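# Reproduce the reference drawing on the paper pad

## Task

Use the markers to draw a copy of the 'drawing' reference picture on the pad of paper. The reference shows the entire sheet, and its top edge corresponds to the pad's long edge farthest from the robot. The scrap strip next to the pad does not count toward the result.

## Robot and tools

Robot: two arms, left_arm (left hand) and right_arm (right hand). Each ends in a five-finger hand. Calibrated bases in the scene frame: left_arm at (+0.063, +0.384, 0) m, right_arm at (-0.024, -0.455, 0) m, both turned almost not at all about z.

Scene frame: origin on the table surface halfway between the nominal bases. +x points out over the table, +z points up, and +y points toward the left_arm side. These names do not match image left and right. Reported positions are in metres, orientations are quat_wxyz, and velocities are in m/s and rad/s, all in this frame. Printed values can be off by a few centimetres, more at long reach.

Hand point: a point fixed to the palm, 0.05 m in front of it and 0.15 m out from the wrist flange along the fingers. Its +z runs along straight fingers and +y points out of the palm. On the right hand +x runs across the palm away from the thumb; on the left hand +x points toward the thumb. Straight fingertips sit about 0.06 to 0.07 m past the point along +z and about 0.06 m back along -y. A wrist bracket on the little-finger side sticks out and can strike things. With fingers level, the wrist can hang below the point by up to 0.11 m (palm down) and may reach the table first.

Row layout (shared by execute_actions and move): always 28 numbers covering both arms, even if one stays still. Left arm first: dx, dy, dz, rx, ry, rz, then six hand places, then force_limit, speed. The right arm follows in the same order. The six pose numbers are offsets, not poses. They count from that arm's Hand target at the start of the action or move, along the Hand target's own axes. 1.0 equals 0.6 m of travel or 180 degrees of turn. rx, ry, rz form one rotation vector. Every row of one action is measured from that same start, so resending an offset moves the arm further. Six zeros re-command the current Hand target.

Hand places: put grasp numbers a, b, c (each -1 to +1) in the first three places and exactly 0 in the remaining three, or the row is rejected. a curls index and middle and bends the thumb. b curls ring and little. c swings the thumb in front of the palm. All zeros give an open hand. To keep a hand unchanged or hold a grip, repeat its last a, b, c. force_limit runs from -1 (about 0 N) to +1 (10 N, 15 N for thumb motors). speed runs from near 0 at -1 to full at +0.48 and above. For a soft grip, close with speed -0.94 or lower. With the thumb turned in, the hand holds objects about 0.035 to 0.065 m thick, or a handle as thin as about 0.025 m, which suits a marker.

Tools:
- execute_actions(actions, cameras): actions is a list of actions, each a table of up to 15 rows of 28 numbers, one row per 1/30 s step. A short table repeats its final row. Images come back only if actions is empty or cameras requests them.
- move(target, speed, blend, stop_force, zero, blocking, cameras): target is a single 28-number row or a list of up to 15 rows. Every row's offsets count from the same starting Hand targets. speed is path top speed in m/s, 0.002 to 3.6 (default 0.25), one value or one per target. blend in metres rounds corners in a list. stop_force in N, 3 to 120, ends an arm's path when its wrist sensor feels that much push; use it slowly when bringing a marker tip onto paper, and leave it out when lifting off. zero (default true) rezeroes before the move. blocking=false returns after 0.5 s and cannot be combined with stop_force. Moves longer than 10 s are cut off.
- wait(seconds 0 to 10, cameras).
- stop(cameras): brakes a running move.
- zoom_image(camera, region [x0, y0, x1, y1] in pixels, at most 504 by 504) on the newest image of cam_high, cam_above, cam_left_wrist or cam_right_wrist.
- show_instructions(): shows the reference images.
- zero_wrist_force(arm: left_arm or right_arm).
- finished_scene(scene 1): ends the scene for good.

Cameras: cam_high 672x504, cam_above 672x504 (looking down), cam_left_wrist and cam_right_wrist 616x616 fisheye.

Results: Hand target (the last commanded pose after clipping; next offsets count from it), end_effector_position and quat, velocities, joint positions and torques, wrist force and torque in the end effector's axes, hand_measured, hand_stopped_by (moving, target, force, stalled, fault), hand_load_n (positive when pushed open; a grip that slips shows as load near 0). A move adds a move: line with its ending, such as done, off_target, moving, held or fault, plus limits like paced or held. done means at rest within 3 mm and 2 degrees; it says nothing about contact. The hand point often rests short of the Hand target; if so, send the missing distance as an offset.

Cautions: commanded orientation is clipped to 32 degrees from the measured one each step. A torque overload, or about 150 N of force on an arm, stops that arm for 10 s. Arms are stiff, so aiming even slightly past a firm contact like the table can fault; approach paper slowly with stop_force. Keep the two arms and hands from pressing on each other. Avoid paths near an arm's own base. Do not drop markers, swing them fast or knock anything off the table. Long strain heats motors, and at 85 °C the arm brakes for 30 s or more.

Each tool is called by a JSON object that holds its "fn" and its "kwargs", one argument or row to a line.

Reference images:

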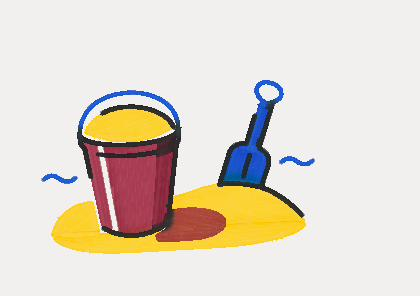

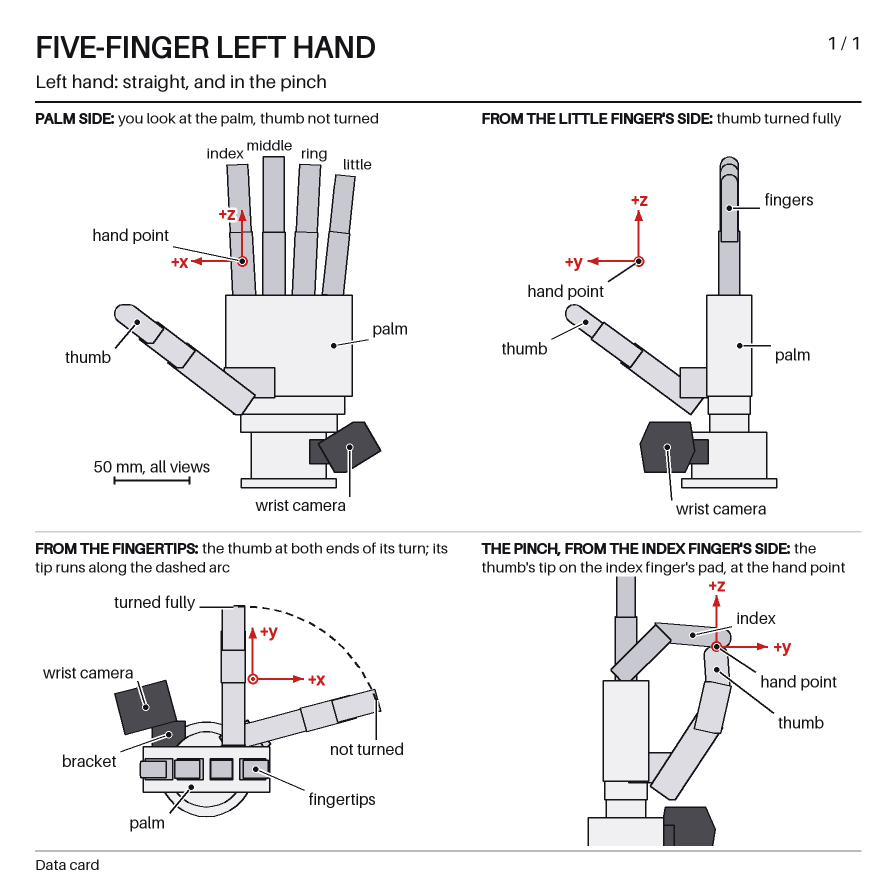

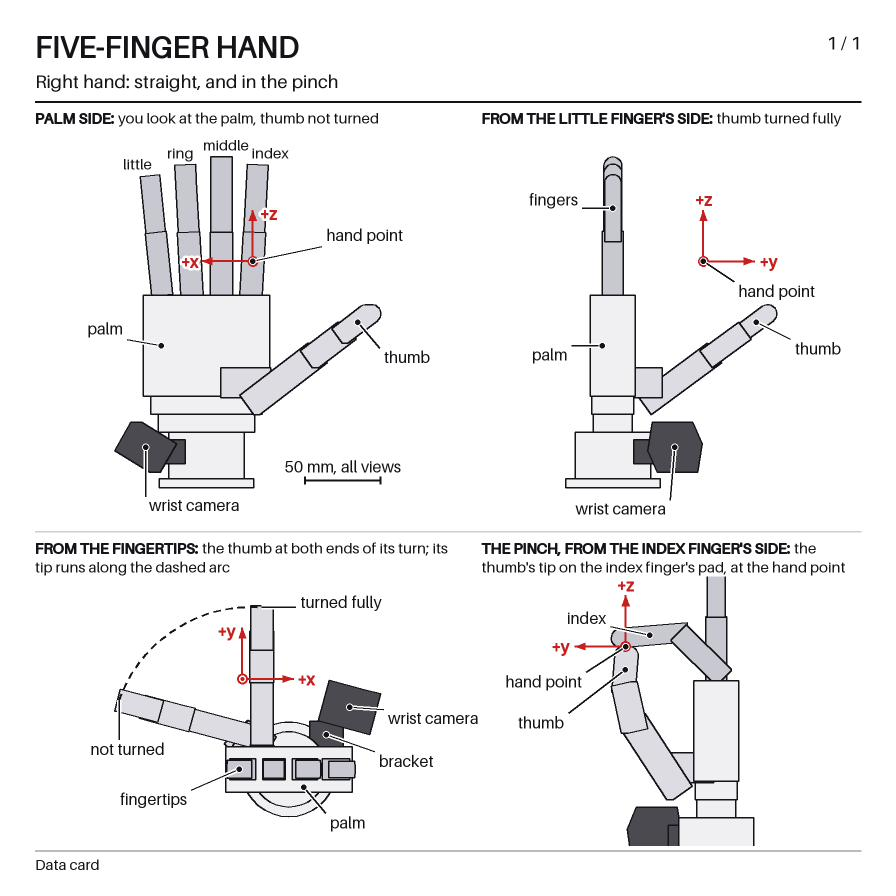

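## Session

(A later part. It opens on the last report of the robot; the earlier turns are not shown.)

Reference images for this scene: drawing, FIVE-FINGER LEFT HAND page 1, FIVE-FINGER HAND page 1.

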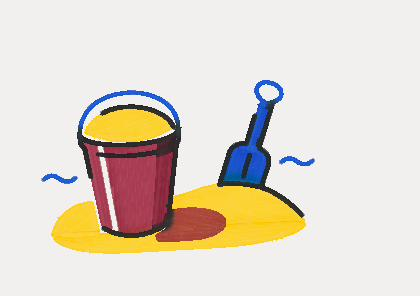

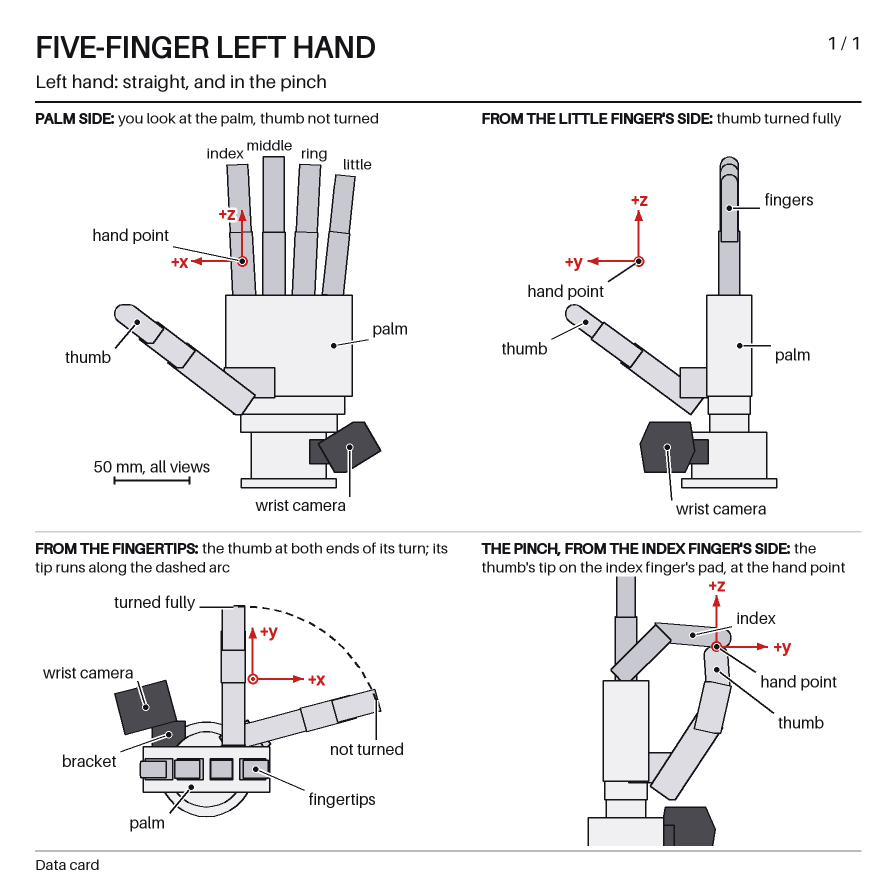

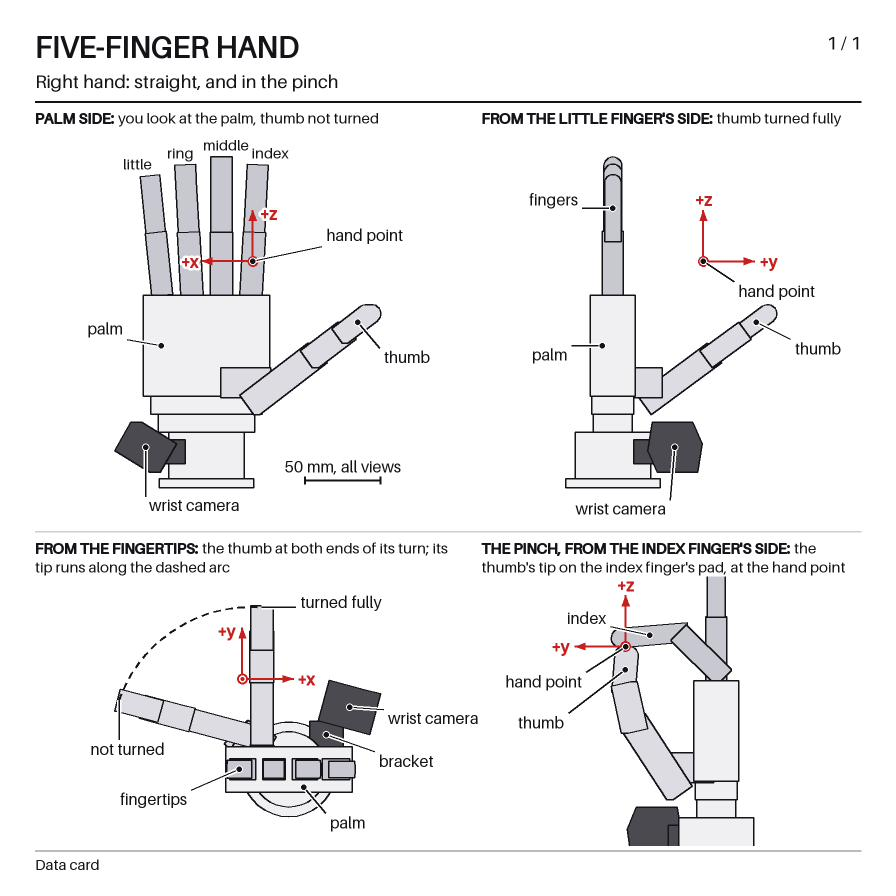

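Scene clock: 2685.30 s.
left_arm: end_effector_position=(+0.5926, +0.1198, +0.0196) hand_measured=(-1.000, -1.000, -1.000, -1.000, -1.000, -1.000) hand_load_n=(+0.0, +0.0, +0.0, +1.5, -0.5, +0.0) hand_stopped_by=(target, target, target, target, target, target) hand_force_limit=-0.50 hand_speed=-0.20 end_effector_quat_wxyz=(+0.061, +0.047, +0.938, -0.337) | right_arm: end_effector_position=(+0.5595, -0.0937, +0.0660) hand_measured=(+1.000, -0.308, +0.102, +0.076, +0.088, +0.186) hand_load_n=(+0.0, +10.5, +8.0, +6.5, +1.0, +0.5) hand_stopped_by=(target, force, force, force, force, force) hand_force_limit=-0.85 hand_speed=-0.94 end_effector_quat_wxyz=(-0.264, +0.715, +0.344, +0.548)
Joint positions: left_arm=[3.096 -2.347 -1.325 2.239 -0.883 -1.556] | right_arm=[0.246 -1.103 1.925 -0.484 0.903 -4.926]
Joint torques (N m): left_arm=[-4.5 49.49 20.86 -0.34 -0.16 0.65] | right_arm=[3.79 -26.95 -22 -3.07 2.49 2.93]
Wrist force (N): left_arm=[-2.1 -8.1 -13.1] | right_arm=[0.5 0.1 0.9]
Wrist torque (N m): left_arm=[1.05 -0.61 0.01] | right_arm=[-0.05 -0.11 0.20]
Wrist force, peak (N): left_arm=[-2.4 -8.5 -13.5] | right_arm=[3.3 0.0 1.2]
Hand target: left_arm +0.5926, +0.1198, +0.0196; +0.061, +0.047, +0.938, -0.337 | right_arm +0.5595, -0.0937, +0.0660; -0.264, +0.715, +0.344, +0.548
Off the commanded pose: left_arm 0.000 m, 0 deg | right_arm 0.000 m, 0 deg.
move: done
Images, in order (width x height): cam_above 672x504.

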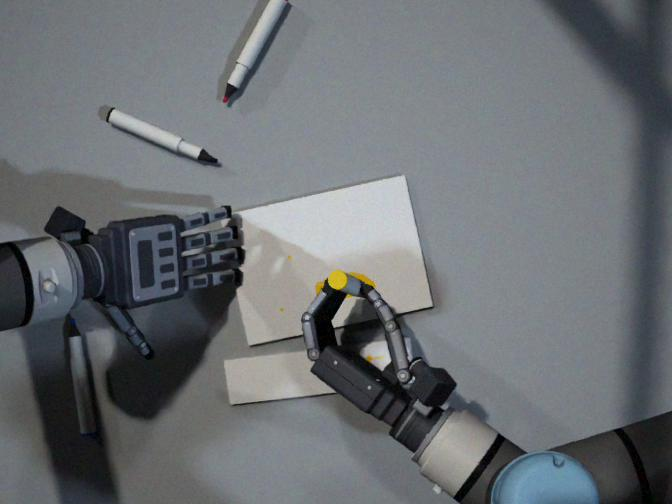

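{"fn": "move", "kwargs": {
  "target": [
    [0,0,0,0,0,0,0,0,0,0,0,0,-0.5,-0.2,-0.00467,0,0.00125,0,0,0,0.8,0.7,1,0,0,0,-0.85,-0.94],
    [0,0,0,0,0,0,0,0,0,0,0,0,-0.5,-0.2,0.02912,-0.14134,0.12734,0,0,0,0.8,0.7,1,0,0,0,-0.85,-0.94],
    [0,0,0,0,0,0,0,0,0,0,0,0,-0.5,-0.2,-0.0019,-0.01624,0.01158,0,0,0,0.8,0.7,1,0,0,0,-0.85,-0.94],
    [0,0,0,0,0,0,0,0,0,0,0,0,-0.5,-0.2,0.0282,-0.14241,0.12389,0,0,0,0.8,0.7,1,0,0,0,-0.85,-0.94],
    [0,0,0,0,0,0,0,0,0,0,0,0,-0.5,-0.2,0.00072,-0.03187,0.02135,0,0,0,0.8,0.7,1,0,0,0,-0.85,-0.94],
    [0,0,0,0,0,0,0,0,0,0,0,0,-0.5,-0.2,0.00539,-0.03187,0.0201,0,0,0,0.8,0.7,1,0,0,0,-0.85,-0.94]
  ],
  "speed": [0.03,0.08,0.08,0.08,0.08,0.05],
  "blend": [0.0005,0.0005,0.0005,0.0005,0.0005,0]
}}

{"fn": "move", "kwargs": {
  "target": [
    [0,0,0,0,0,0,0,0,0,0,0,0,-0.5,-0.2,-0.00467,0,0.00125,0,0,0,0.8,0.7,1,0,0,0,-0.85,-0.94],
    [0,0,0,0,0,0,0,0,0,0,0,0,-0.5,-0.2,0.02115,-0.10857,0.09759,0,0,0,0.8,0.7,1,0,0,0,-0.85,-0.94],
    [0,0,0,0,0,0,0,0,0,0,0,0,-0.5,-0.2,-0.00175,-0.01685,0.01213,0,0,0,0.8,0.7,1,0,0,0,-0.85,-0.94],
    [0,0,0,0,0,0,0,0,0,0,0,0,-0.5,-0.2,0.01771,-0.09932,0.08478,0,0,0,0.8,0.7,1,0,0,0,-0.85,-0.94],
    [0,0,0,0,0,0,0,0,0,0,0,0,-0.5,-0.2,0.00515,-0.05008,0.03788,0,0,0,0.8,0.7,1,0,0,0,-0.85,-0.94],
    [0,0,0,0,0,0,0,0,0,0,0,0,-0.5,-0.2,0.00981,-0.05008,0.03663,0,0,0,0.8,0.7,1,0,0,0,-0.85,-0.94]
  ],
  "speed": [0.03,0.08,0.08,0.08,0.08,0.05],
  "blend": [0.0005,0.0005,0.0005,0.0005,0.0005,0]
}}

{"fn": "move", "kwargs": {
  "target": [0,0,0,0,0,0,0,0,0,0,0,0,-0.5,-0.2, 0.01168,-0.02733,0.04358,0,0,0,0.8,0.7,1,0,0,0,-0.85,-0.94],
  "speed": 0.1
}}

{"fn": "move", "kwargs": {
  "target": [
    [0,0,0,0,0,0,0,0,0,0,0,0,-0.5,-0.2,-0.00467,0,0.00125,0,0,0,0.8,0.7,1,0,0,0,-0.85,-0.94],
    [0,0,0,0,0,0,0,0,0,0,0,0,-0.5,-0.2,0.00302,-0.03038,0.02994,0,0,0,0.8,0.7,1,0,0,0,-0.85,-0.94],
    [0,0,0,0,0,0,0,0,0,0,0,0,-0.5,-0.2,-0.0039,0.0005,0.00411,0,0,0,0.8,0.7,1,0,0,0,-0.85,-0.94],
    [0,0,0,0,0,0,0,0,0,0,0,0,-0.5,-0.2,0.0035,-0.0275,0.03173,0,0,0,0.8,0.7,1,0,0,0,-0.85,-0.94],
    [0,0,0,0,0,0,0,0,0,0,0,0,-0.5,-0.2,-0.00312,0.00217,0.00701,0,0,0,0.8,0.7,1,0,0,0,-0.85,-0.94],
    [0,0,0,0,0,0,0,0,0,0,0,0,-0.5,-0.2,0.00398,-0.02461,0.03353,0,0,0,0.8,0.7,1,0,0,0,-0.85,-0.94],
    [0,0,0,0,0,0,0,0,0,0,0,0,-0.5,-0.2,-0.00235,0.00385,0.00991,0,0,0,0.8,0.7,1,0,0,0,-0.85,-0.94],
    [0,0,0,0,0,0,0,0,0,0,0,0,-0.5,-0.2,0.00432,-0.02111,0.03477,0,0,0,0.8,0.7,1,0,0,0,-0.85,-0.94],
    [0,0,0,0,0,0,0,0,0,0,0,0,-0.5,-0.2,-0.00157,0.00552,0.01281,0,0,0,0.8,0.7,1,0,0,0,-0.85,-0.94],
    [0,0,0,0,0,0,0,0,0,0,0,0,-0.5,-0.2,0.0045,-0.01701,0.03547,0,0,0,0.8,0.7,1,0,0,0,-0.85,-0.94],
    [0,0,0,0,0,0,0,0,0,0,0,0,-0.5,-0.2,-0.00079,0.00719,0.01571,0,0,0,0.8,0.7,1,0,0,0,-0.85,-0.94],
    [0,0,0,0,0,0,0,0,0,0,0,0,-0.5,-0.2,0.00469,-0.01291,0.03616,0,0,0,0.8,0.7,1,0,0,0,-0.85,-0.94],
    [0,0,0,0,0,0,0,0,0,0,0,0,-0.5,-0.2,-0.00002,0.00887,0.0186,0,0,0,0.8,0.7,1,0,0,0,-0.85,-0.94],
    [0,0,0,0,0,0,0,0,0,0,0,0,-0.5,-0.2,0.00444,-0.00581,0.03524,0,0,0,0.8,0.7,1,0,0,0,-0.85,-0.94],
    [0,0,0,0,0,0,0,0,0,0,0,0,-0.5,-0.2,0.00911,-0.00581,0.03399,0,0,0,0.8,0.7,1,0,0,0,-0.85,-0.94]
  ],
  "speed": [0.03,0.08,0.08,0.08,0.08,0.08,0.08,0.08,0.08,0.08,0.08,0.08,0.08,0.08,0.05],
  "blend": [0.0005,0.0005,0.0005,0.0005,0.0005,0.0005,0.0005,0.0005,0.0005,0.0005,0.0005,0.0005,0.0005,0.0005,0]
}}

{"fn": "move", "kwargs": {
  "target": [
    [0,0,0,0,0,0,0,0,0,0,0,0,-0.5,-0.2,-0.00467,0,0.00125,0,0,0,0.8,0.7,1,0,0,0,-0.85,-0.94],
    [0,0,0,0,0,0,0,0,0,0,0,0,-0.5,-0.2,-0.00827,0.01664,-0.01219,0,0,0,0.8,0.7,1,0,0,0,-0.85,-0.94],
    [0,0,0,0,0,0,0,0,0,0,0,0,-0.5,-0.2,-0.00552,0.00717,-0.00195,0,0,0,0.8,0.7,1,0,0,0,-0.85,-0.94],
    [0,0,0,0,0,0,0,0,0,0,0,0,-0.5,-0.2,-0.00086,0.00717,-0.0032,0,0,0,0.8,0.7,1,0,0,0,-0.85,-0.94]
  ],
  "speed": [0.03,0.08,0.08,0.05],
  "blend": [0.0005,0.0005,0.0005,0],
  "cameras": ["cam_above"]
}}

Scene clock: 2753.70 s.
left_arm: end_effector_position=(+0.5926, +0.1198, +0.0196) hand_measured=(-1.000, -1.000, -1.000, -1.000, -1.000, -1.000) hand_load_n=(+0.0, +0.0, +0.0, +1.0, -0.5, +0.0) hand_stopped_by=(target, target, target, target, target, target) hand_force_limit=-0.50 hand_speed=-0.20 end_effector_quat_wxyz=(+0.061, +0.047, +0.938, -0.337) | right_arm: end_effector_position=(+0.5523, -0.0720, +0.0660) hand_measured=(+1.000, -0.308, +0.102, +0.076, +0.088, +0.186) hand_load_n=(+0.0, +10.5, +8.0, +6.5, +1.5, +0.0) hand_stopped_by=(target, force, force, force, force, force) hand_force_limit=-0.85 hand_speed=-0.94 end_effector_quat_wxyz=(-0.264, +0.715, +0.344, +0.548)
Joint positions: left_arm=[3.096 -2.347 -1.325 2.239 -0.883 -1.556] | right_arm=[0.299 -1.098 1.913 -0.492 0.954 -4.904]
Joint torques (N m): left_arm=[-3.35 48.95 20.44 -0.22 -0.15 0.65] | right_arm=[4.38 -28.12 -22.56 -2.9 2.59 2.6]
Wrist force (N): left_arm=[-2.3 -8.1 -12.9] | right_arm=[0.4 0.2 1.2]
Wrist torque (N m): left_arm=[1.04 -0.58 0.00] | right_arm=[-0.04 -0.10 0.19]
Wrist force, peak (N): left_arm=[-2.4 -8.5 -13.5] | right_arm=[4.2 -1.2 1.0]
Hand target: left_arm +0.5926, +0.1198, +0.0196; +0.061, +0.047, +0.938, -0.337 | right_arm +0.5523, -0.0720, +0.0660; -0.264, +0.715, +0.344, +0.548
Off the commanded pose: left_arm 0.000 m, 0 deg | right_arm 0.000 m, 0 deg.
move: done

Scene clock: 2757.67 s.
left_arm: end_effector_position=(+0.5926, +0.1198, +0.0196) hand_measured=(-1.000, -1.000, -1.000, -1.000, -1.000, -1.000) hand_load_n=(-0.5, +0.0, +0.5, +1.0, -0.5, +0.0) hand_stopped_by=(target, target, target, target, target, target) hand_force_limit=-0.50 hand_speed=-0.20 end_effector_quat_wxyz=(+0.061, +0.047, +0.938, -0.337) | right_arm: end_effector_position=(+0.5430, -0.0355, +0.0660) hand_measured=(+1.000, -0.308, +0.102, +0.076, +0.088, +0.186) hand_load_n=(+0.0, +10.5, +8.0, +6.5, +1.0, +0.0) hand_stopped_by=(target, force, force, force, force, force) hand_force_limit=-0.85 hand_speed=-0.94 end_effector_quat_wxyz=(-0.264, +0.715, +0.344, +0.548)
Joint positions: left_arm=[3.096 -2.347 -1.325 2.239 -0.883 -1.556] | right_arm=[0.385 -1.079 1.878 -0.493 1.035 -4.873]
Joint torques (N m): left_arm=[-2.41 48.19 22.54 -0.47 -0.19 0.54] | right_arm=[5.04 -30.83 -22.62 -2.52 2.65 2.76]
Wrist force (N): left_arm=[-2.3 -8.2 -13.4] | right_arm=[0.3 0.7 1.1]
Wrist torque (N m): left_arm=[1.05 -0.59 0.01] | right_arm=[0.03 -0.05 0.23]
Wrist force, peak (N): left_arm=[-2.2 -8.6 -13.4] | right_arm=[3.7 -1.1 1.2]
Hand target: left_arm +0.5926, +0.1198, +0.0196; +0.061, +0.047, +0.938, -0.337 | right_arm +0.5430, -0.0355, +0.0659; -0.264, +0.715, +0.344, +0.548
Off the commanded pose: left_arm 0.000 m, 0 deg | right_arm 0.000 m, 0 deg.
move: done

Scene clock: 2758.43 s.
left_arm: end_effector_position=(+0.5926, +0.1198, +0.0196) hand_measured=(-1.000, -1.000, -1.000, -1.000, -1.000, -1.000) hand_load_n=(-0.5, +0.0, +0.5, +1.0, +0.0, +0.0) hand_stopped_by=(target, target, target, target, target, target) hand_force_limit=-0.50 hand_speed=-0.20 end_effector_quat_wxyz=(+0.061, +0.047, +0.938, -0.337) | right_arm: end_effector_position=(+0.5471, -0.0041, +0.0658) hand_measured=(+1.000, -0.308, +0.102, +0.076, +0.088, +0.186) hand_load_n=(+0.0, +10.5, +8.0, +7.0, +1.0, +0.0) hand_stopped_by=(target, force, force, force, force, force) hand_force_limit=-0.85 hand_speed=-0.94 end_effector_quat_wxyz=(-0.264, +0.715, +0.344, +0.548) end_effector_velocity=(-0.001, -0.001, +0.001) end_effector_angular_velocity=(+0.000, -0.002, +0.003)
Joint positions: left_arm=[3.096 -2.347 -1.325 2.239 -0.883 -1.556] | right_arm=[0.446 -1.04 1.811 -0.474 1.094 -4.852]
Joint velocities: left_arm=[within noise] | right_arm=[-0.002 -0.003 0.004 -0.002 -0.005 -0.002]
Joint torques (N m): left_arm=[-2.4 49.44 21.13 -0.28 -0.12 0.47] | right_arm=[-9.22 -50.69 -8.25 -2.68 -2.72 -2.39]
Wrist force (N): left_arm=[-2.6 -8.3 -13.2] | right_arm=[0.3 0.6 0.9]
Wrist torque (N m): left_arm=[1.02 -0.54 -0.01] | right_arm=[0.01 -0.08 0.10]
Wrist force, peak (N): left_arm=[-2.5 -8.1 -13.3] | right_arm=[0.4 0.0 1.6]
Hand target: left_arm +0.5926, +0.1198, +0.0196; +0.061, +0.047, +0.938, -0.337 | right_arm +0.5471, -0.0041, +0.0659; -0.264, +0.715, +0.344, +0.548
Off the commanded pose: left_arm 0.000 m, 0 deg | right_arm 0.000 m, 0 deg.
move: done

Scene clock: 2762.63 s.
left_arm: end_effector_position=(+0.5926, +0.1198, +0.0196) hand_measured=(-1.000, -1.000, -1.000, -1.000, -1.000, -1.000) hand_load_n=(+0.0, +0.0, +0.5, +1.0, +0.0, +0.0) hand_stopped_by=(target, target, target, target, target, target) hand_force_limit=-0.50 hand_speed=-0.20 end_effector_quat_wxyz=(+0.061, +0.047, +0.938, -0.337) | right_arm: end_effector_position=(+0.5575, +0.0146, +0.0660) hand_measured=(+1.000, -0.308, +0.102, +0.076, +0.088, +0.186) hand_load_n=(+0.5, +10.5, +8.0, +6.5, +1.5, +0.0) hand_stopped_by=(target, force, force, force, force, force) hand_force_limit=-0.85 hand_speed=-0.94 end_effector_quat_wxyz=(-0.264, +0.715, +0.344, +0.548) end_effector_velocity=(+0.001, +0.000, +0.000) end_effector_angular_velocity=(+0.001, -0.005, +0.001)
Joint positions: left_arm=[3.096 -2.347 -1.325 2.239 -0.883 -1.556] | right_arm=[0.473 -1.005 1.747 -0.45 1.119 -4.843]
Joint velocities: left_arm=[within noise] | right_arm=[0 0.001 0 -0.005 0 -0.002]
Joint torques (N m): left_arm=[-1.06 48.06 21.38 -0.42 -0.08 0.4] | right_arm=[-1.92 -33.13 -8.37 -3.06 -2.79 -3.14]
Wrist force (N): left_arm=[-2.3 -8.0 -12.9] | right_arm=[0.6 0.4 0.9]
Wrist torque (N m): left_arm=[1.05 -0.58 0.01] | right_arm=[-0.04 -0.12 0.16]
Wrist force, peak (N): left_arm=[-2.2 -8.4 -13.5] | right_arm=[4.1 -1.4 0.9]
Hand target: left_arm +0.5926, +0.1198, +0.0196; +0.061, +0.047, +0.938, -0.337 | right_arm +0.5575, +0.0146, +0.0659; -0.264, +0.715, +0.344, +0.548
Off the commanded pose: left_arm 0.000 m, 0 deg | right_arm 0.000 m, 0 deg.
move: done

Scene clock: 2763.40 s.
left_arm: end_effector_position=(+0.5926, +0.1198, +0.0196) hand_measured=(-1.000, -1.000, -1.000, -1.000, -1.000, -1.000) hand_load_n=(+0.0, +0.0, +0.0, +1.0, +0.0, +0.0) hand_stopped_by=(target, target, target, target, target, target) hand_force_limit=-0.50 hand_speed=-0.20 end_effector_quat_wxyz=(+0.061, +0.047, +0.938, -0.337) | right_arm: end_effector_position=(+0.5596, +0.0103, +0.0660) hand_measured=(+1.000, -0.308, +0.102, +0.076, +0.088, +0.186) hand_load_n=(+0.0, +10.5, +8.0, +6.5, +1.5, +0.0) hand_stopped_by=(target, force, force, force, force, force) hand_force_limit=-0.85 hand_speed=-0.94 end_effector_quat_wxyz=(-0.264, +0.715, +0.344, +0.548) end_effector_velocity=(+0.000, +0.001, +0.001) end_effector_angular_velocity=(+0.002, -0.005, +0.003)
Joint positions: left_arm=[3.096 -2.347 -1.325 2.239 -0.883 -1.556] | right_arm=[0.464 -1.007 1.75 -0.45 1.11 -4.846]
Joint velocities: left_arm=[within noise] | right_arm=[0.001 0 0.001 -0.006 -0.002 -0.001]
Joint torques (N m): left_arm=[-1.35 47.97 20.93 -0.45 -0.21 0.29] | right_arm=[-2.93 -33.61 -8.96 -3.29 -2.97 -2.87]
Wrist force (N): left_arm=[-2.3 -8.2 -13.1] | right_arm=[0.3 0.1 0.8]
Wrist torque (N m): left_arm=[1.05 -0.58 0.00] | right_arm=[-0.07 -0.07 0.09]
Wrist force, peak (N): left_arm=[-2.3 -8.4 -13.3] | right_arm=[5.5 -1.6 0.9]
Hand target: left_arm +0.5926, +0.1198, +0.0196; +0.061, +0.047, +0.938, -0.337 | right_arm +0.5596, +0.0104, +0.0659; -0.264, +0.715, +0.344, +0.548
Off the commanded pose: left_arm 0.000 m, 0 deg | right_arm 0.000 m, 0 deg.
move: done
Images, in order (width x height): cam_above 672x504.

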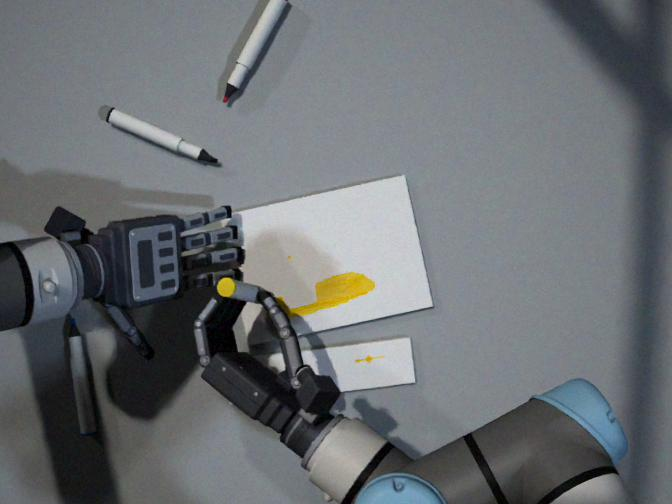

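{"fn": "move", "kwargs": {
  "target": [0,0,0,0,0,0,0,0,0,0,0,0,-0.5,-0.2, 0.0077,0.04621,0.02874,0,0,0,0.8,0.7,1,0,0,0,-0.85,-0.94],
  "speed": 0.1
}}

{"fn": "move", "kwargs": {
  "target": [
    [0,0,0,0,0,0,0,0,0,0,0,0,-0.5,-0.2,-0.00467,0,0.00125,0,0,0,0.8,0.7,1,0,0,0,-0.85,-0.94],
    [0,0,0,0,0,0,0,0,0,0,0,0,-0.5,-0.2,-0.0135,0.03877,-0.03173,0,0,0,0.8,0.7,1,0,0,0,-0.85,-0.94],
    [0,0,0,0,0,0,0,0,0,0,0,0,-0.5,-0.2,-0.00271,-0.00318,0.00856,0,0,0,0.8,0.7,1,0,0,0,-0.85,-0.94],
    [0,0,0,0,0,0,0,0,0,0,0,0,-0.5,-0.2,-0.0145,0.04773,-0.03544,0,0,0,0.8,0.7,1,0,0,0,-0.85,-0.94],
    [0,0,0,0,0,0,0,0,0,0,0,0,-0.5,-0.2,-0.00223,-0.00029,0.01035,0,0,0,0.8,0.7,1,0,0,0,-0.85,-0.94],
    [0,0,0,0,0,0,0,0,0,0,0,0,-0.5,-0.2,-0.01446,0.05244,-0.0353,0,0,0,0.8,0.7,1,0,0,0,-0.85,-0.94],
    [0,0,0,0,0,0,0,0,0,0,0,0,-0.5,-0.2,-0.00189,0.0032,0.0116,0,0,0,0.8,0.7,1,0,0,0,-0.85,-0.94],
    [0,0,0,0,0,0,0,0,0,0,0,0,-0.5,-0.2,-0.01368,0.05411,-0.0324,0,0,0,0.8,0.7,1,0,0,0,-0.85,-0.94],
    [0,0,0,0,0,0,0,0,0,0,0,0,-0.5,-0.2,-0.00156,0.0067,0.01284,0,0,0,0.8,0.7,1,0,0,0,-0.85,-0.94],
    [0,0,0,0,0,0,0,0,0,0,0,0,-0.5,-0.2,-0.01232,0.05336,-0.0273,0,0,0,0.8,0.7,1,0,0,0,-0.85,-0.94],
    [0,0,0,0,0,0,0,0,0,0,0,0,-0.5,-0.2,-0.00765,0.05336,-0.02855,0,0,0,0.8,0.7,1,0,0,0,-0.85,-0.94]
  ],
  "speed": [0.03,0.08,0.08,0.08,0.08,0.08,0.08,0.08,0.08,0.08,0.05],
  "blend": [0.0005,0.0005,0.0005,0.0005,0.0005,0.0005,0.0005,0.0005,0.0005,0.0005,0]
}}

{"fn": "move", "kwargs": {
  "target": [
    [0,0,0,0,0,0,0,0,0,0,0,0,-0.5,-0.2,-0.00467,0,0.00125,0,0,0,0.8,0.7,1,0,0,0,-0.85,-0.94],
    [0,0,0,0,0,0,0,0,0,0,0,0,-0.5,-0.2,0.00613,-0.04195,0.04154,0,0,0,0.8,0.7,1,0,0,0,-0.85,-0.94],
    [0,0,0,0,0,0,0,0,0,0,0,0,-0.5,-0.2,-0.00345,-0.00015,0.0058,0,0,0,0.8,0.7,1,0,0,0,-0.85,-0.94],
    [0,0,0,0,0,0,0,0,0,0,0,0,-0.5,-0.2,0.00602,-0.03664,0.04113,0,0,0,0.8,0.7,1,0,0,0,-0.85,-0.94],
    [0,0,0,0,0,0,0,0,0,0,0,0,-0.5,-0.2,-0.00193,-0.00151,0.01146,0,0,0,0.8,0.7,1,0,0,0,-0.85,-0.94],
    [0,0,0,0,0,0,0,0,0,0,0,0,-0.5,-0.2,0.00562,-0.03011,0.03962,0,0,0,0.8,0.7,1,0,0,0,-0.85,-0.94],
    [0,0,0,0,0,0,0,0,0,0,0,0,-0.5,-0.2,-0.00012,-0.00408,0.01821,0,0,0,0.8,0.7,1,0,0,0,-0.85,-0.94],
    [0,0,0,0,0,0,0,0,0,0,0,0,-0.5,-0.2,0.00417,-0.02051,0.03422,0,0,0,0.8,0.7,1,0,0,0,-0.85,-0.94],
    [0,0,0,0,0,0,0,0,0,0,0,0,-0.5,-0.2,0.00883,-0.02051,0.03297,0,0,0,0.8,0.7,1,0,0,0,-0.85,-0.94]
  ],
  "speed": [0.03,0.08,0.08,0.08,0.08,0.08,0.08,0.08,0.05],
  "blend": [0.0005,0.0005,0.0005,0.0005,0.0005,0.0005,0.0005,0.0005,0]
}}

{"fn": "move", "kwargs": {
  "target": [0,0,0,0,0,0,0,0,0,0,0,0,-0.5,-0.2, -0.03475,0.04108,-0.34703,0,0,0,0.8,0.7,1,0,0,0,-0.85,-0.94],
  "speed": 0.15,
  "cameras": ["cam_above"]
}}

{"fn": "zoom_image", "kwargs": {
  "camera": "cam_above",
  "region": [220, 220, 340, 350]
}}

{"fn": "zoom_image", "kwargs": {
  "camera": "cam_above",
  "region": [300, 220, 440, 350]
}}

Scene clock: 2839.30 s.
left_arm: end_effector_position=(+0.5926, +0.1198, +0.0196) hand_measured=(-1.000, -1.000, -1.000, -1.000, -1.000, -1.000) hand_load_n=(+0.0, +0.0, +0.0, +1.0, +0.0, +0.0) hand_stopped_by=(target, target, target, target, target, target) hand_force_limit=-0.50 hand_speed=-0.20 end_effector_quat_wxyz=(+0.061, +0.047, +0.938, -0.337) | right_arm: end_effector_position=(+0.5924, +0.0070, +0.0658) hand_measured=(+1.000, -0.308, +0.102, +0.076, +0.088, +0.186) hand_load_n=(+0.0, +10.5, +7.5, +6.5, +1.0, +0.0) hand_stopped_by=(target, force, force, force, force, force) hand_force_limit=-0.85 hand_speed=-0.94 end_effector_quat_wxyz=(-0.264, +0.715, +0.344, +0.548) end_effector_velocity=(+0.000, -0.001, +0.001) end_effector_angular_velocity=(+0.000, -0.004, -0.003)
Joint positions: left_arm=[3.096 -2.347 -1.325 2.239 -0.883 -1.556] | right_arm=[0.432 -0.962 1.67 -0.41 1.079 -4.857]
Joint velocities: left_arm=[within noise] | right_arm=[0.001 -0.003 0.003 -0.005 0.005 0]
Joint torques (N m): left_arm=[-0.18 48.86 21.68 -0.58 -0.1 0.26] | right_arm=[6.31 -52.01 -7.49 -2.69 2.83 0.12]
Wrist force (N): left_arm=[-2.2 -8.1 -13.1] | right_arm=[0.2 0.5 0.7]
Wrist torque (N m): left_arm=[1.06 -0.59 0.01] | right_arm=[-0.03 -0.02 0.20]
Wrist force, peak (N): left_arm=[-2.4 -8.4 -13.5] | right_arm=[0.3 1.6 1.1]
Hand target: left_arm +0.5926, +0.1198, +0.0196; +0.061, +0.047, +0.938, -0.337 | right_arm +0.5925, +0.0070, +0.0659; -0.264, +0.715, +0.344, +0.548
Off the commanded pose: left_arm 0.000 m, 0 deg | right_arm 0.000 m, 0 deg.
move: done

Scene clock: 2844.37 s.
left_arm: end_effector_position=(+0.5926, +0.1198, +0.0196) hand_measured=(-1.000, -1.000, -1.000, -1.000, -1.000, -1.000) hand_load_n=(+0.0, +0.0, +0.0, +1.0, +0.0, -0.5) hand_stopped_by=(target, target, target, target, target, target) hand_force_limit=-0.50 hand_speed=-0.20 end_effector_quat_wxyz=(+0.061, +0.047, +0.938, -0.337) | right_arm: end_effector_position=(+0.6064, -0.0268, +0.0660) hand_measured=(+1.000, -0.308, +0.102, +0.076, +0.088, +0.186) hand_load_n=(+0.0, +10.5, +8.0, +6.5, +1.5, +0.5) hand_stopped_by=(target, force, force, force, force, force) hand_force_limit=-0.85 hand_speed=-0.94 end_effector_quat_wxyz=(-0.264, +0.715, +0.344, +0.548)
Joint positions: left_arm=[3.096 -2.347 -1.325 2.239 -0.883 -1.556] | right_arm=[0.36 -0.974 1.693 -0.408 1.011 -4.882]
Joint torques (N m): left_arm=[-0.23 48.14 20.73 -0.64 -0.19 0.26] | right_arm=[5.22 -35.45 -24.48 -2.3 2.57 2.77]
Wrist force (N): left_arm=[-2.4 -8.3 -12.9] | right_arm=[0.6 0.7 1.4]
Wrist torque (N m): left_arm=[1.02 -0.57 0.00] | right_arm=[0.00 -0.13 0.28]
Wrist force, peak (N): left_arm=[-2.5 -8.6 -13.5] | right_arm=[6.3 -1.3 1.1]
Hand target: left_arm +0.5926, +0.1198, +0.0196; +0.061, +0.047, +0.938, -0.337 | right_arm +0.6064, -0.0268, +0.0659; -0.264, +0.715, +0.344, +0.548
Off the commanded pose: left_arm 0.000 m, 0 deg | right_arm 0.000 m, 0 deg.
move: done

Scene clock: 2847.33 s.
left_arm: end_effector_position=(+0.5926, +0.1198, +0.0196) hand_measured=(-1.000, -1.000, -1.000, -1.000, -1.000, -1.000) hand_load_n=(+0.0, +0.0, +0.0, +1.0, +0.0, +0.0) hand_stopped_by=(target, target, target, target, target, target) hand_force_limit=-0.50 hand_speed=-0.20 end_effector_quat_wxyz=(+0.061, +0.047, +0.938, -0.337) | right_arm: end_effector_position=(+0.6096, -0.0031, +0.0660) hand_measured=(+1.000, -0.308, +0.102, +0.076, +0.088, +0.186) hand_load_n=(+0.5, +10.5, +8.0, +6.5, +1.5, +0.0) hand_stopped_by=(target, force, force, force, force, force) hand_force_limit=-0.85 hand_speed=-0.94 end_effector_quat_wxyz=(-0.264, +0.715, +0.344, +0.548)
Joint positions: left_arm=[3.096 -2.347 -1.325 2.239 -0.883 -1.556] | right_arm=[0.401 -0.946 1.642 -0.392 1.051 -4.867]
Joint torques (N m): left_arm=[1.03 47.53 19.6 -0.43 -0.02 0.14] | right_arm=[-1.14 -34.95 -9.65 -3.32 -2.98 -2.77]
Wrist force (N): left_arm=[-2.3 -8.3 -13.2] | right_arm=[0.4 0.7 0.8]
Wrist torque (N m): left_arm=[1.03 -0.58 0.01] | right_arm=[-0.01 -0.09 0.13]
Wrist force, peak (N): left_arm=[-2.4 -8.3 -13.5] | right_arm=[5.1 -0.6 0.9]
Hand target: left_arm +0.5926, +0.1198, +0.0196; +0.061, +0.047, +0.938, -0.337 | right_arm +0.6096, -0.0031, +0.0659; -0.264, +0.715, +0.344, +0.548
Off the commanded pose: left_arm 0.000 m, 0 deg | right_arm 0.000 m, 0 deg.
move: done

Scene clock: 2849.20 s.
left_arm: end_effector_position=(+0.5926, +0.1198, +0.0196) hand_measured=(-1.000, -1.000, -1.000, -1.000, -1.000, -1.000) hand_load_n=(+0.0, +0.0, +0.5, +1.0, +0.0, +0.0) hand_stopped_by=(target, target, target, target, target, target) hand_force_limit=-0.50 hand_speed=-0.20 end_effector_quat_wxyz=(+0.061, +0.047, +0.938, -0.337) | right_arm: end_effector_position=(+0.5001, -0.1799, +0.0998) hand_measured=(+1.000, -0.308, +0.102, +0.076, +0.088, +0.186) hand_load_n=(+0.0, +10.5, +8.0, +6.5, +1.5, +0.0) hand_stopped_by=(target, force, force, force, force, force) hand_force_limit=-0.85 hand_speed=-0.94 end_effector_quat_wxyz=(-0.264, +0.715, +0.344, +0.548)
Joint positions: left_arm=[3.096 -2.347 -1.325 2.239 -0.883 -1.556] | right_arm=[0.034 -1.323 2.151 -0.416 0.705 -5.034]
Joint torques (N m): left_arm=[0.61 48.05 20.91 -0.61 -0.12 0.24] | right_arm=[-7.18 -28.24 -14.36 -2.6 0.56 2.38]
Wrist force (N): left_arm=[-2.3 -8.1 -13.2] | right_arm=[0.5 0.0 0.7]
Wrist torque (N m): left_arm=[1.05 -0.59 0.01] | right_arm=[-0.05 -0.06 0.12]
Wrist force, peak (N): left_arm=[-2.3 -8.3 -13.4] | right_arm=[0.5 0.7 2.0]
Hand target: left_arm +0.5926, +0.1198, +0.0196; +0.061, +0.047, +0.938, -0.337 | right_arm +0.5001, -0.1799, +0.0998; -0.264, +0.715, +0.344, +0.548
Off the commanded pose: left_arm 0.000 m, 0 deg | right_arm 0.000 m, 0 deg.
move: done
Images, in order (width x height): cam_above 672x504.

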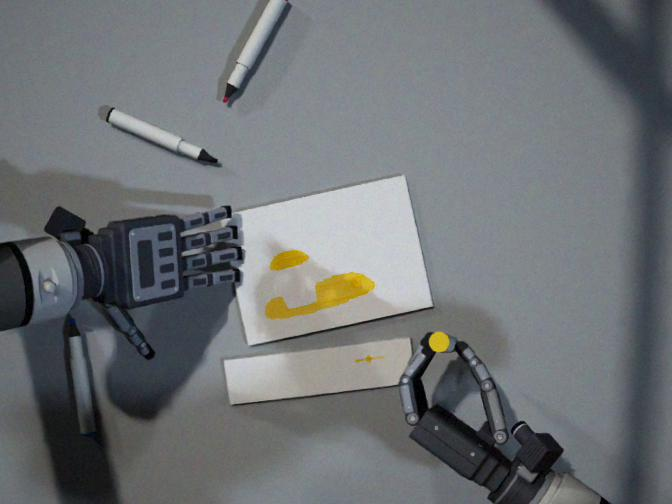

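Scaled by 3.877.

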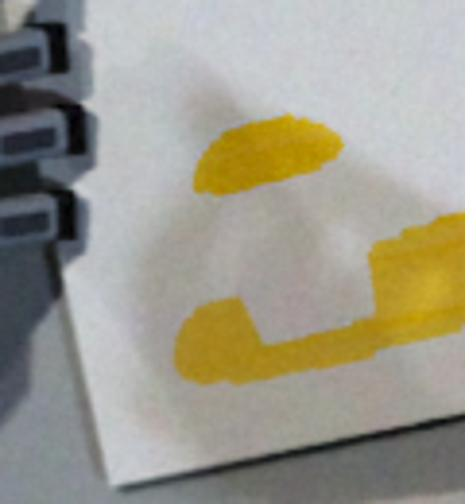

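Scaled by 3.600.

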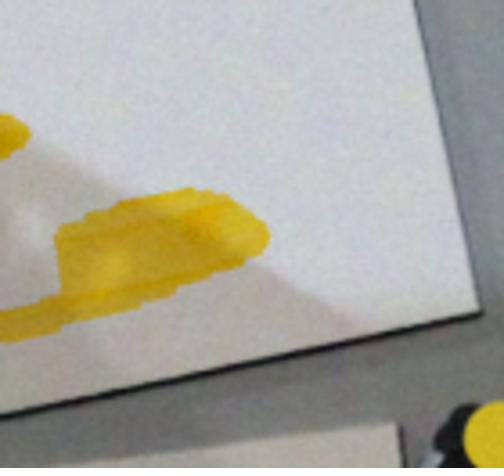

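{"fn": "move", "kwargs": {
  "target": [0,0,0,0,0,0,0,0,0,0,0,0,-0.5,-0.2, 0.0413,0.2132,-0.2323,-0.1630,0.0495,0.5416,0.8,0.7,1,0,0,0,-0.85,-0.94],
  "speed": 0.25,
  "cameras": ["cam_above","cam_high"]
}}

Scene clock: 3007.07 s.
left_arm: end_effector_position=(+0.5926, +0.1198, +0.0196) hand_measured=(-1.000, -1.000, -1.000, -1.000, -1.000, -1.000) hand_load_n=(+0.0, +0.0, +0.0, +1.0, +0.0, +0.0) hand_stopped_by=(target, target, target, target, target, target) hand_force_limit=-0.50 hand_speed=-0.20 end_effector_quat_wxyz=(+0.061, +0.047, +0.938, -0.337) | right_arm: end_effector_position=(+0.5203, -0.3600, +0.1598) hand_measured=(+1.000, -0.308, +0.102, +0.076, +0.088, +0.186) hand_load_n=(+0.0, +10.5, +7.5, +6.5, +1.5, +0.0) hand_stopped_by=(target, force, force, force, force, force) hand_force_limit=-0.85 hand_speed=-0.94 end_effector_quat_wxyz=(-0.436, +0.726, -0.455, +0.274)
Joint positions: left_arm=[3.096 -2.347 -1.325 2.239 -0.883 -1.556] | right_arm=[-0.354 -1.403 1.861 0.219 0.846 -3.632]
Joint torques (N m): left_arm=[2.19 46.06 21 -0.67 0.05 0.01] | right_arm=[7.02 -35.48 -11.08 -0.73 -0.18 -1.4]
Wrist force (N): left_arm=[-2.3 -8.3 -12.8] | right_arm=[-1.0 0.4 -0.3]
Wrist torque (N m): left_arm=[1.00 -0.57 0.01] | right_arm=[0.00 0.18 0.02]
Wrist force, peak (N): left_arm=[-2.5 -8.3 -13.4] | right_arm=[0.9 -0.1 0.8]
Hand target: left_arm +0.5926, +0.1198, +0.0196; +0.061, +0.047, +0.938, -0.337 | right_arm +0.5203, -0.3599, +0.1599; -0.436, +0.726, -0.455, +0.274
Off the commanded pose: left_arm 0.000 m, 0 deg | right_arm 0.000 m, 0 deg.
move: done
Images, in order (width x height): cam_high 672x504, cam_above 672x504.

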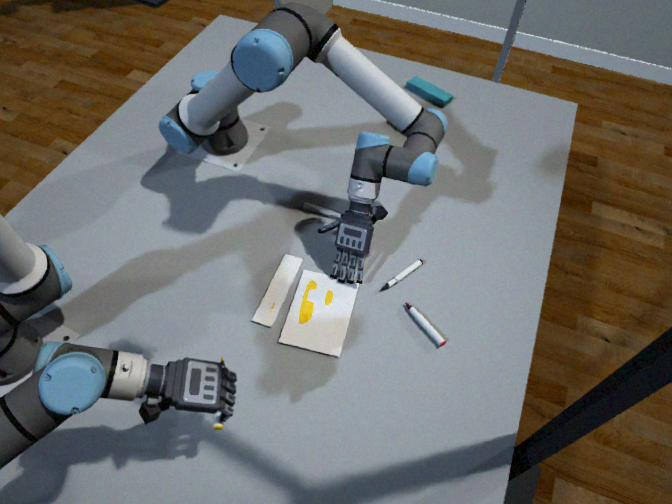

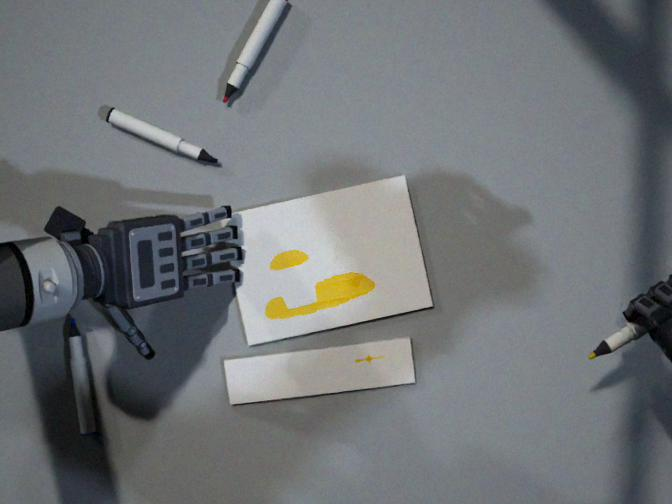

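{"fn": "move", "kwargs": {
  "target": [0,0,0,0,0,0,0,0,0,0,0,0,-0.5,-0.2, 0.0668,0.1508,0.1063,0,0,0,0.8,0.7,1,0,0,0,-0.85,-0.94],
  "speed": 0.15
}}

{"fn": "move", "kwargs": {
  "target": [0,0,0,0,0,0,0,0,0,0,0,0,-0.5,-0.2, 0,0.0442,0.0235,0,0,0,0.8,0.7,1,0,0,0,-0.85,-0.94],
  "speed": 0.01,
  "stop_force": 3,
  "cameras": ["cam_right_wrist"]
}}

Scene clock: 3021.37 s.
left_arm: end_effector_position=(+0.5926, +0.1198, +0.0196) hand_measured=(-1.000, -1.000, -1.000, -1.000, -1.000, -1.000) hand_load_n=(+0.0, +0.0, +0.0, +1.0, -0.5, +0.0) hand_stopped_by=(target, target, target, target, target, target) hand_force_limit=-0.50 hand_speed=-0.20 end_effector_quat_wxyz=(+0.061, +0.047, +0.938, -0.337) | right_arm: end_effector_position=(+0.5502, -0.3900, +0.0502) hand_measured=(+1.000, -0.308, +0.102, +0.076, +0.088, +0.186) hand_load_n=(+0.0, +10.5, +7.5, +6.5, +1.0, +0.0) hand_stopped_by=(target, force, force, force, force, force) hand_force_limit=-0.85 hand_speed=-0.94 end_effector_quat_wxyz=(-0.436, +0.726, -0.455, +0.274)
Joint positions: left_arm=[3.096 -2.347 -1.325 2.239 -0.883 -1.556] | right_arm=[-0.394 -1.176 1.894 -0.017 0.815 -3.667]
Joint torques (N m): left_arm=[2.58 47.31 20.67 -0.83 -0.02 -0.09] | right_arm=[8.85 -27.29 -22.93 1.77 2.19 2.68]
Wrist force (N): left_arm=[-2.3 -8.0 -13.2] | right_arm=[-0.8 0.6 0.0]
Wrist torque (N m): left_arm=[1.07 -0.58 0.00] | right_arm=[0.02 0.19 0.05]
Wrist force, peak (N): left_arm=[-2.5 -8.4 -13.4] | right_arm=[-0.5 2.0 0.9]
Hand target: left_arm +0.5926, +0.1198, +0.0196; +0.061, +0.047, +0.938, -0.337 | right_arm +0.5503, -0.3900, +0.0501; -0.436, +0.726, -0.455, +0.274
Off the commanded pose: left_arm 0.000 m, 0 deg | right_arm 0.000 m, 0 deg.
move: done

Scene clock: 3025.00 s.
left_arm: end_effector_position=(+0.5926, +0.1198, +0.0196) hand_measured=(-1.000, -1.000, -1.000, -1.000, -1.000, -1.000) hand_load_n=(+0.0, +0.0, +0.0, +1.0, +0.0, +0.0) hand_stopped_by=(target, target, target, target, target, target) hand_force_limit=-0.50 hand_speed=-0.20 end_effector_quat_wxyz=(+0.061, +0.047, +0.938, -0.337) | right_arm: end_effector_position=(+0.5503, -0.3900, +0.0200) hand_measured=(+1.000, -0.308, +0.102, +0.076, +0.088, +0.186) hand_load_n=(+0.5, +10.5, +8.0, +6.5, +1.0, +0.5) hand_stopped_by=(target, force, force, force, force, force) hand_force_limit=-0.85 hand_speed=-0.94 end_effector_quat_wxyz=(-0.436, +0.726, -0.455, +0.274)
Joint positions: left_arm=[3.096 -2.347 -1.325 2.239 -0.883 -1.556] | right_arm=[-0.394 -1.125 1.917 -0.091 0.815 -3.667]
Joint torques (N m): left_arm=[3.2 47.14 20.03 -0.75 0.02 -0.31] | right_arm=[5.76 -30.72 -7.27 0.27 1.45 2.05]
Wrist force (N): left_arm=[-2.0 -8.2 -13.0] | right_arm=[-2.2 -2.6 -0.7]
Wrist torque (N m): left_arm=[1.03 -0.62 0.03] | right_arm=[0.01 0.18 -0.20]
Wrist force, peak (N): left_arm=[-2.5 -8.4 -13.3] | right_arm=[-2.6 -3.1 -0.6]
Hand target: left_arm +0.5926, +0.1198, +0.0196; +0.061, +0.047, +0.938, -0.337 | right_arm +0.5503, -0.3900, +0.0200; -0.436, +0.726, -0.455, +0.274
Off the commanded pose: left_arm 0.000 m, 0 deg | right_arm 0.000 m, 0 deg.
move: contact (right_arm)
camera_calibration:
cam_right_wrist: T_world_to_cam=[[-0.277034, -0.477526, -0.833799, -0.0282984], [-0.879167, 0.476118, 0.0194293, 0.664214], [0.387709, 0.738431, -0.551726, 0.199274], [0, 0, 0, 1]] pos_world=[0.498855, -0.476908, 0.0734442]
Images, in order (width x height): cam_right_wrist 616x616.

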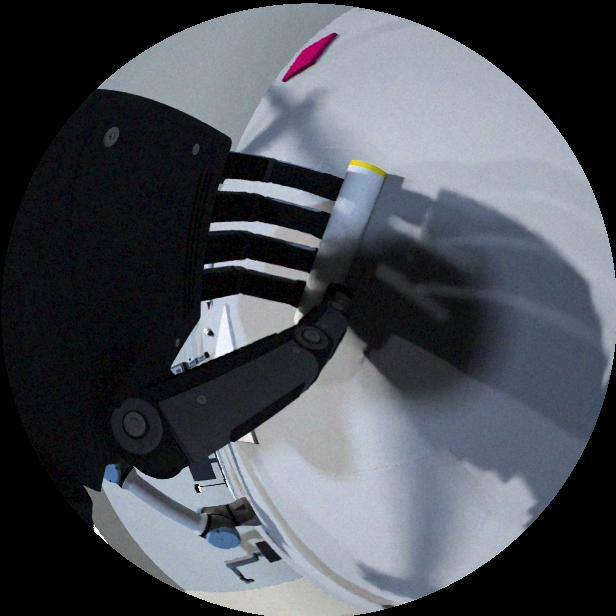

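{"fn": "move", "kwargs": {
  "target": [0,0,0,0,0,0,0,0,0,0,0,0,-0.5,-0.2, 0,0,0,0,0,0,0.6,0.5,1,0,0,0,-0.6,-0.8],
  "speed": 0.05
}}

{"fn": "move", "kwargs": {
  "target": [0,0,0,0,0,0,0,0,0,0,0,0,-0.5,-0.2, 0,0,0,0,0,0,0.42,0.33,1,0,0,0,-0.6,-0.7],
  "speed": 0.05
}}

{"fn": "move", "kwargs": {
  "target": [0,0,0,0,0,0,0,0,0,0,0,0,-0.5,-0.2, 0,-0.0883,-0.0469,0,0,0,0.42,0.33,1,0,0,0,-0.6,-0.7],
  "speed": 0.06,
  "cameras": ["cam_right_wrist"]
}}

Scene clock: 3040.10 s.
left_arm: end_effector_position=(+0.5926, +0.1198, +0.0196) hand_measured=(-1.000, -1.000, -1.000, -1.000, -1.000, -1.000) hand_load_n=(+0.0, +0.0, +0.0, +1.0, +0.0, +0.0) hand_stopped_by=(target, target, target, target, target, target) hand_force_limit=-0.50 hand_speed=-0.20 end_effector_quat_wxyz=(+0.061, +0.047, +0.938, -0.337) | right_arm: end_effector_position=(+0.5503, -0.3900, +0.0200) hand_measured=(+1.000, -0.350, +0.100, +0.076, +0.040, -0.060) hand_load_n=(+0.0, +1.5, +1.0, +3.0, +0.0, +0.0) hand_stopped_by=(target, target, force, force, target, target) hand_force_limit=-0.60 hand_speed=-0.80 end_effector_quat_wxyz=(-0.436, +0.726, -0.455, +0.274)
Joint positions: left_arm=[3.096 -2.347 -1.325 2.239 -0.883 -1.556] | right_arm=[-0.394 -1.125 1.917 -0.091 0.815 -3.667]
Joint torques (N m): left_arm=[4.37 46.36 20.02 -0.85 0.02 -0.4] | right_arm=[5.93 -38.58 -15.32 2.12 1.54 2.12]
Wrist force (N): left_arm=[-2.5 -8.0 -13.0] | right_arm=[-1.2 -3.3 -1.3]
Wrist torque (N m): left_arm=[1.05 -0.55 -0.01] | right_arm=[-0.03 0.21 -0.07]
Wrist force, peak (N): left_arm=[-2.3 -8.3 -13.6] | right_arm=[-2.9 -2.6 -0.6]
Hand target: left_arm +0.5926, +0.1198, +0.0196; +0.061, +0.047, +0.938, -0.337 | right_arm +0.5503, -0.3900, +0.0200; -0.436, +0.726, -0.455, +0.274
Off the commanded pose: left_arm 0.000 m, 0 deg | right_arm 0.000 m, 0 deg.
move: done

Scene clock: 3040.80 s.
left_arm: end_effector_position=(+0.5926, +0.1198, +0.0196) hand_measured=(-1.000, -1.000, -1.000, -1.000, -1.000, -1.000) hand_load_n=(-0.5, +0.0, +0.0, +1.0, +0.0, +0.0) hand_stopped_by=(target, target, target, target, target, target) hand_force_limit=-0.50 hand_speed=-0.20 end_effector_quat_wxyz=(+0.061, +0.047, +0.938, -0.337) | right_arm: end_effector_position=(+0.5503, -0.3900, +0.0200) hand_measured=(+1.000, -0.434, -0.226, +0.000, -0.310, -0.382) hand_load_n=(+0.0, +0.0, +0.0, -12.0, +0.0, +0.0) hand_stopped_by=(target, target, target, stalled, target, target) hand_force_limit=-0.60 hand_speed=-0.70 end_effector_quat_wxyz=(-0.436, +0.726, -0.455, +0.274)
Joint positions: left_arm=[3.096 -2.347 -1.325 2.239 -0.883 -1.556] | right_arm=[-0.394 -1.125 1.917 -0.091 0.815 -3.667]
Joint torques (N m): left_arm=[4.37 46.22 20.54 -0.87 0.11 -0.35] | right_arm=[5.95 -26.55 -16.38 2.12 1.66 2.06]
Wrist force (N): left_arm=[-2.3 -8.1 -13.3] | right_arm=[-0.6 -11.2 -14.4]
Wrist torque (N m): left_arm=[1.07 -0.58 0.01] | right_arm=[0.02 0.43 -0.24]
Wrist force, peak (N): left_arm=[-2.2 -8.3 -13.2] | right_arm=[-0.9 -11.3 -15.4]
Hand target: left_arm +0.5926, +0.1198, +0.0196; +0.061, +0.047, +0.938, -0.337 | right_arm +0.5503, -0.3900, +0.0200; -0.436, +0.726, -0.455, +0.274
Off the commanded pose: left_arm 0.000 m, 0 deg | right_arm 0.000 m, 0 deg.
move: done

Scene clock: 3042.13 s.
left_arm: end_effector_position=(+0.5926, +0.1198, +0.0196) hand_measured=(-1.000, -1.000, -1.000, -1.000, -1.000, -1.000) hand_load_n=(-0.5, +0.0, +0.0, +1.0, +0.0, +0.0) hand_stopped_by=(target, target, target, target, target, target) hand_force_limit=-0.50 hand_speed=-0.20 end_effector_quat_wxyz=(+0.061, +0.047, +0.938, -0.337) | right_arm: end_effector_position=(+0.5503, -0.3900, +0.0801) hand_measured=(+1.000, -0.434, -0.226, +0.000, -0.310, -0.382) hand_load_n=(+0.0, +0.0, +0.0, +0.0, +0.0, +0.0) hand_stopped_by=(target, target, target, stalled, target, target) hand_force_limit=-0.60 hand_speed=-0.70 end_effector_quat_wxyz=(-0.436, +0.726, -0.455, +0.274)
Joint positions: left_arm=[3.096 -2.347 -1.325 2.239 -0.883 -1.556] | right_arm=[-0.394 -1.223 1.866 0.057 0.815 -3.667]
Joint torques (N m): left_arm=[3.9 46.71 20.06 -0.91 0.14 -0.36] | right_arm=[5.1 -22.54 -7.96 -1.56 1.82 -0.49]
Wrist force (N): left_arm=[-2.2 -8.4 -13.1] | right_arm=[-0.7 0.7 -0.1]
Wrist torque (N m): left_arm=[1.01 -0.59 0.02] | right_arm=[0.03 0.18 0.01]
Wrist force, peak (N): left_arm=[-2.6 -8.3 -13.5] | right_arm=[-0.7 -11.2 -14.6]
Hand target: left_arm +0.5926, +0.1198, +0.0196; +0.061, +0.047, +0.938, -0.337 | right_arm +0.5503, -0.3900, +0.0800; -0.436, +0.726, -0.455, +0.274
Off the commanded pose: left_arm 0.000 m, 0 deg | right_arm 0.000 m, 0 deg.
move: done
camera_calibration:
cam_right_wrist: T_world_to_cam=[[-0.276844, -0.477523, -0.833864, 0.0217759], [-0.87918, 0.476102, 0.0192432, 0.663023], [0.387815, 0.738443, -0.551635, 0.232299], [0, 0, 0, 1]] pos_world=[0.498856, -0.476808, 0.133544]
Images, in order (width x height): cam_right_wrist 616x616.

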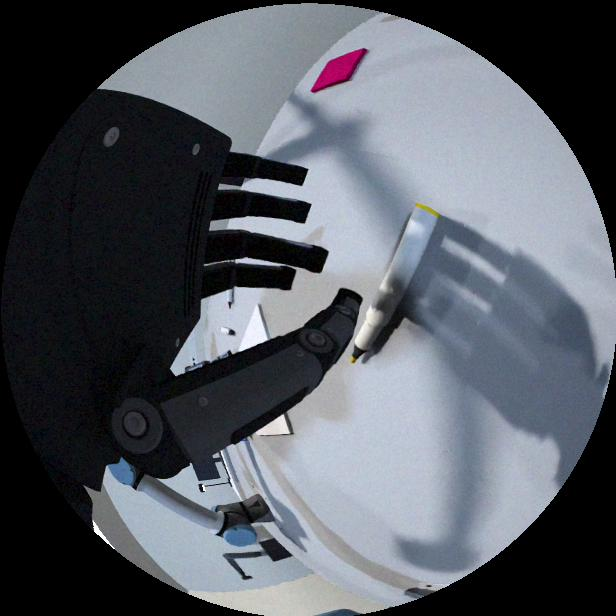

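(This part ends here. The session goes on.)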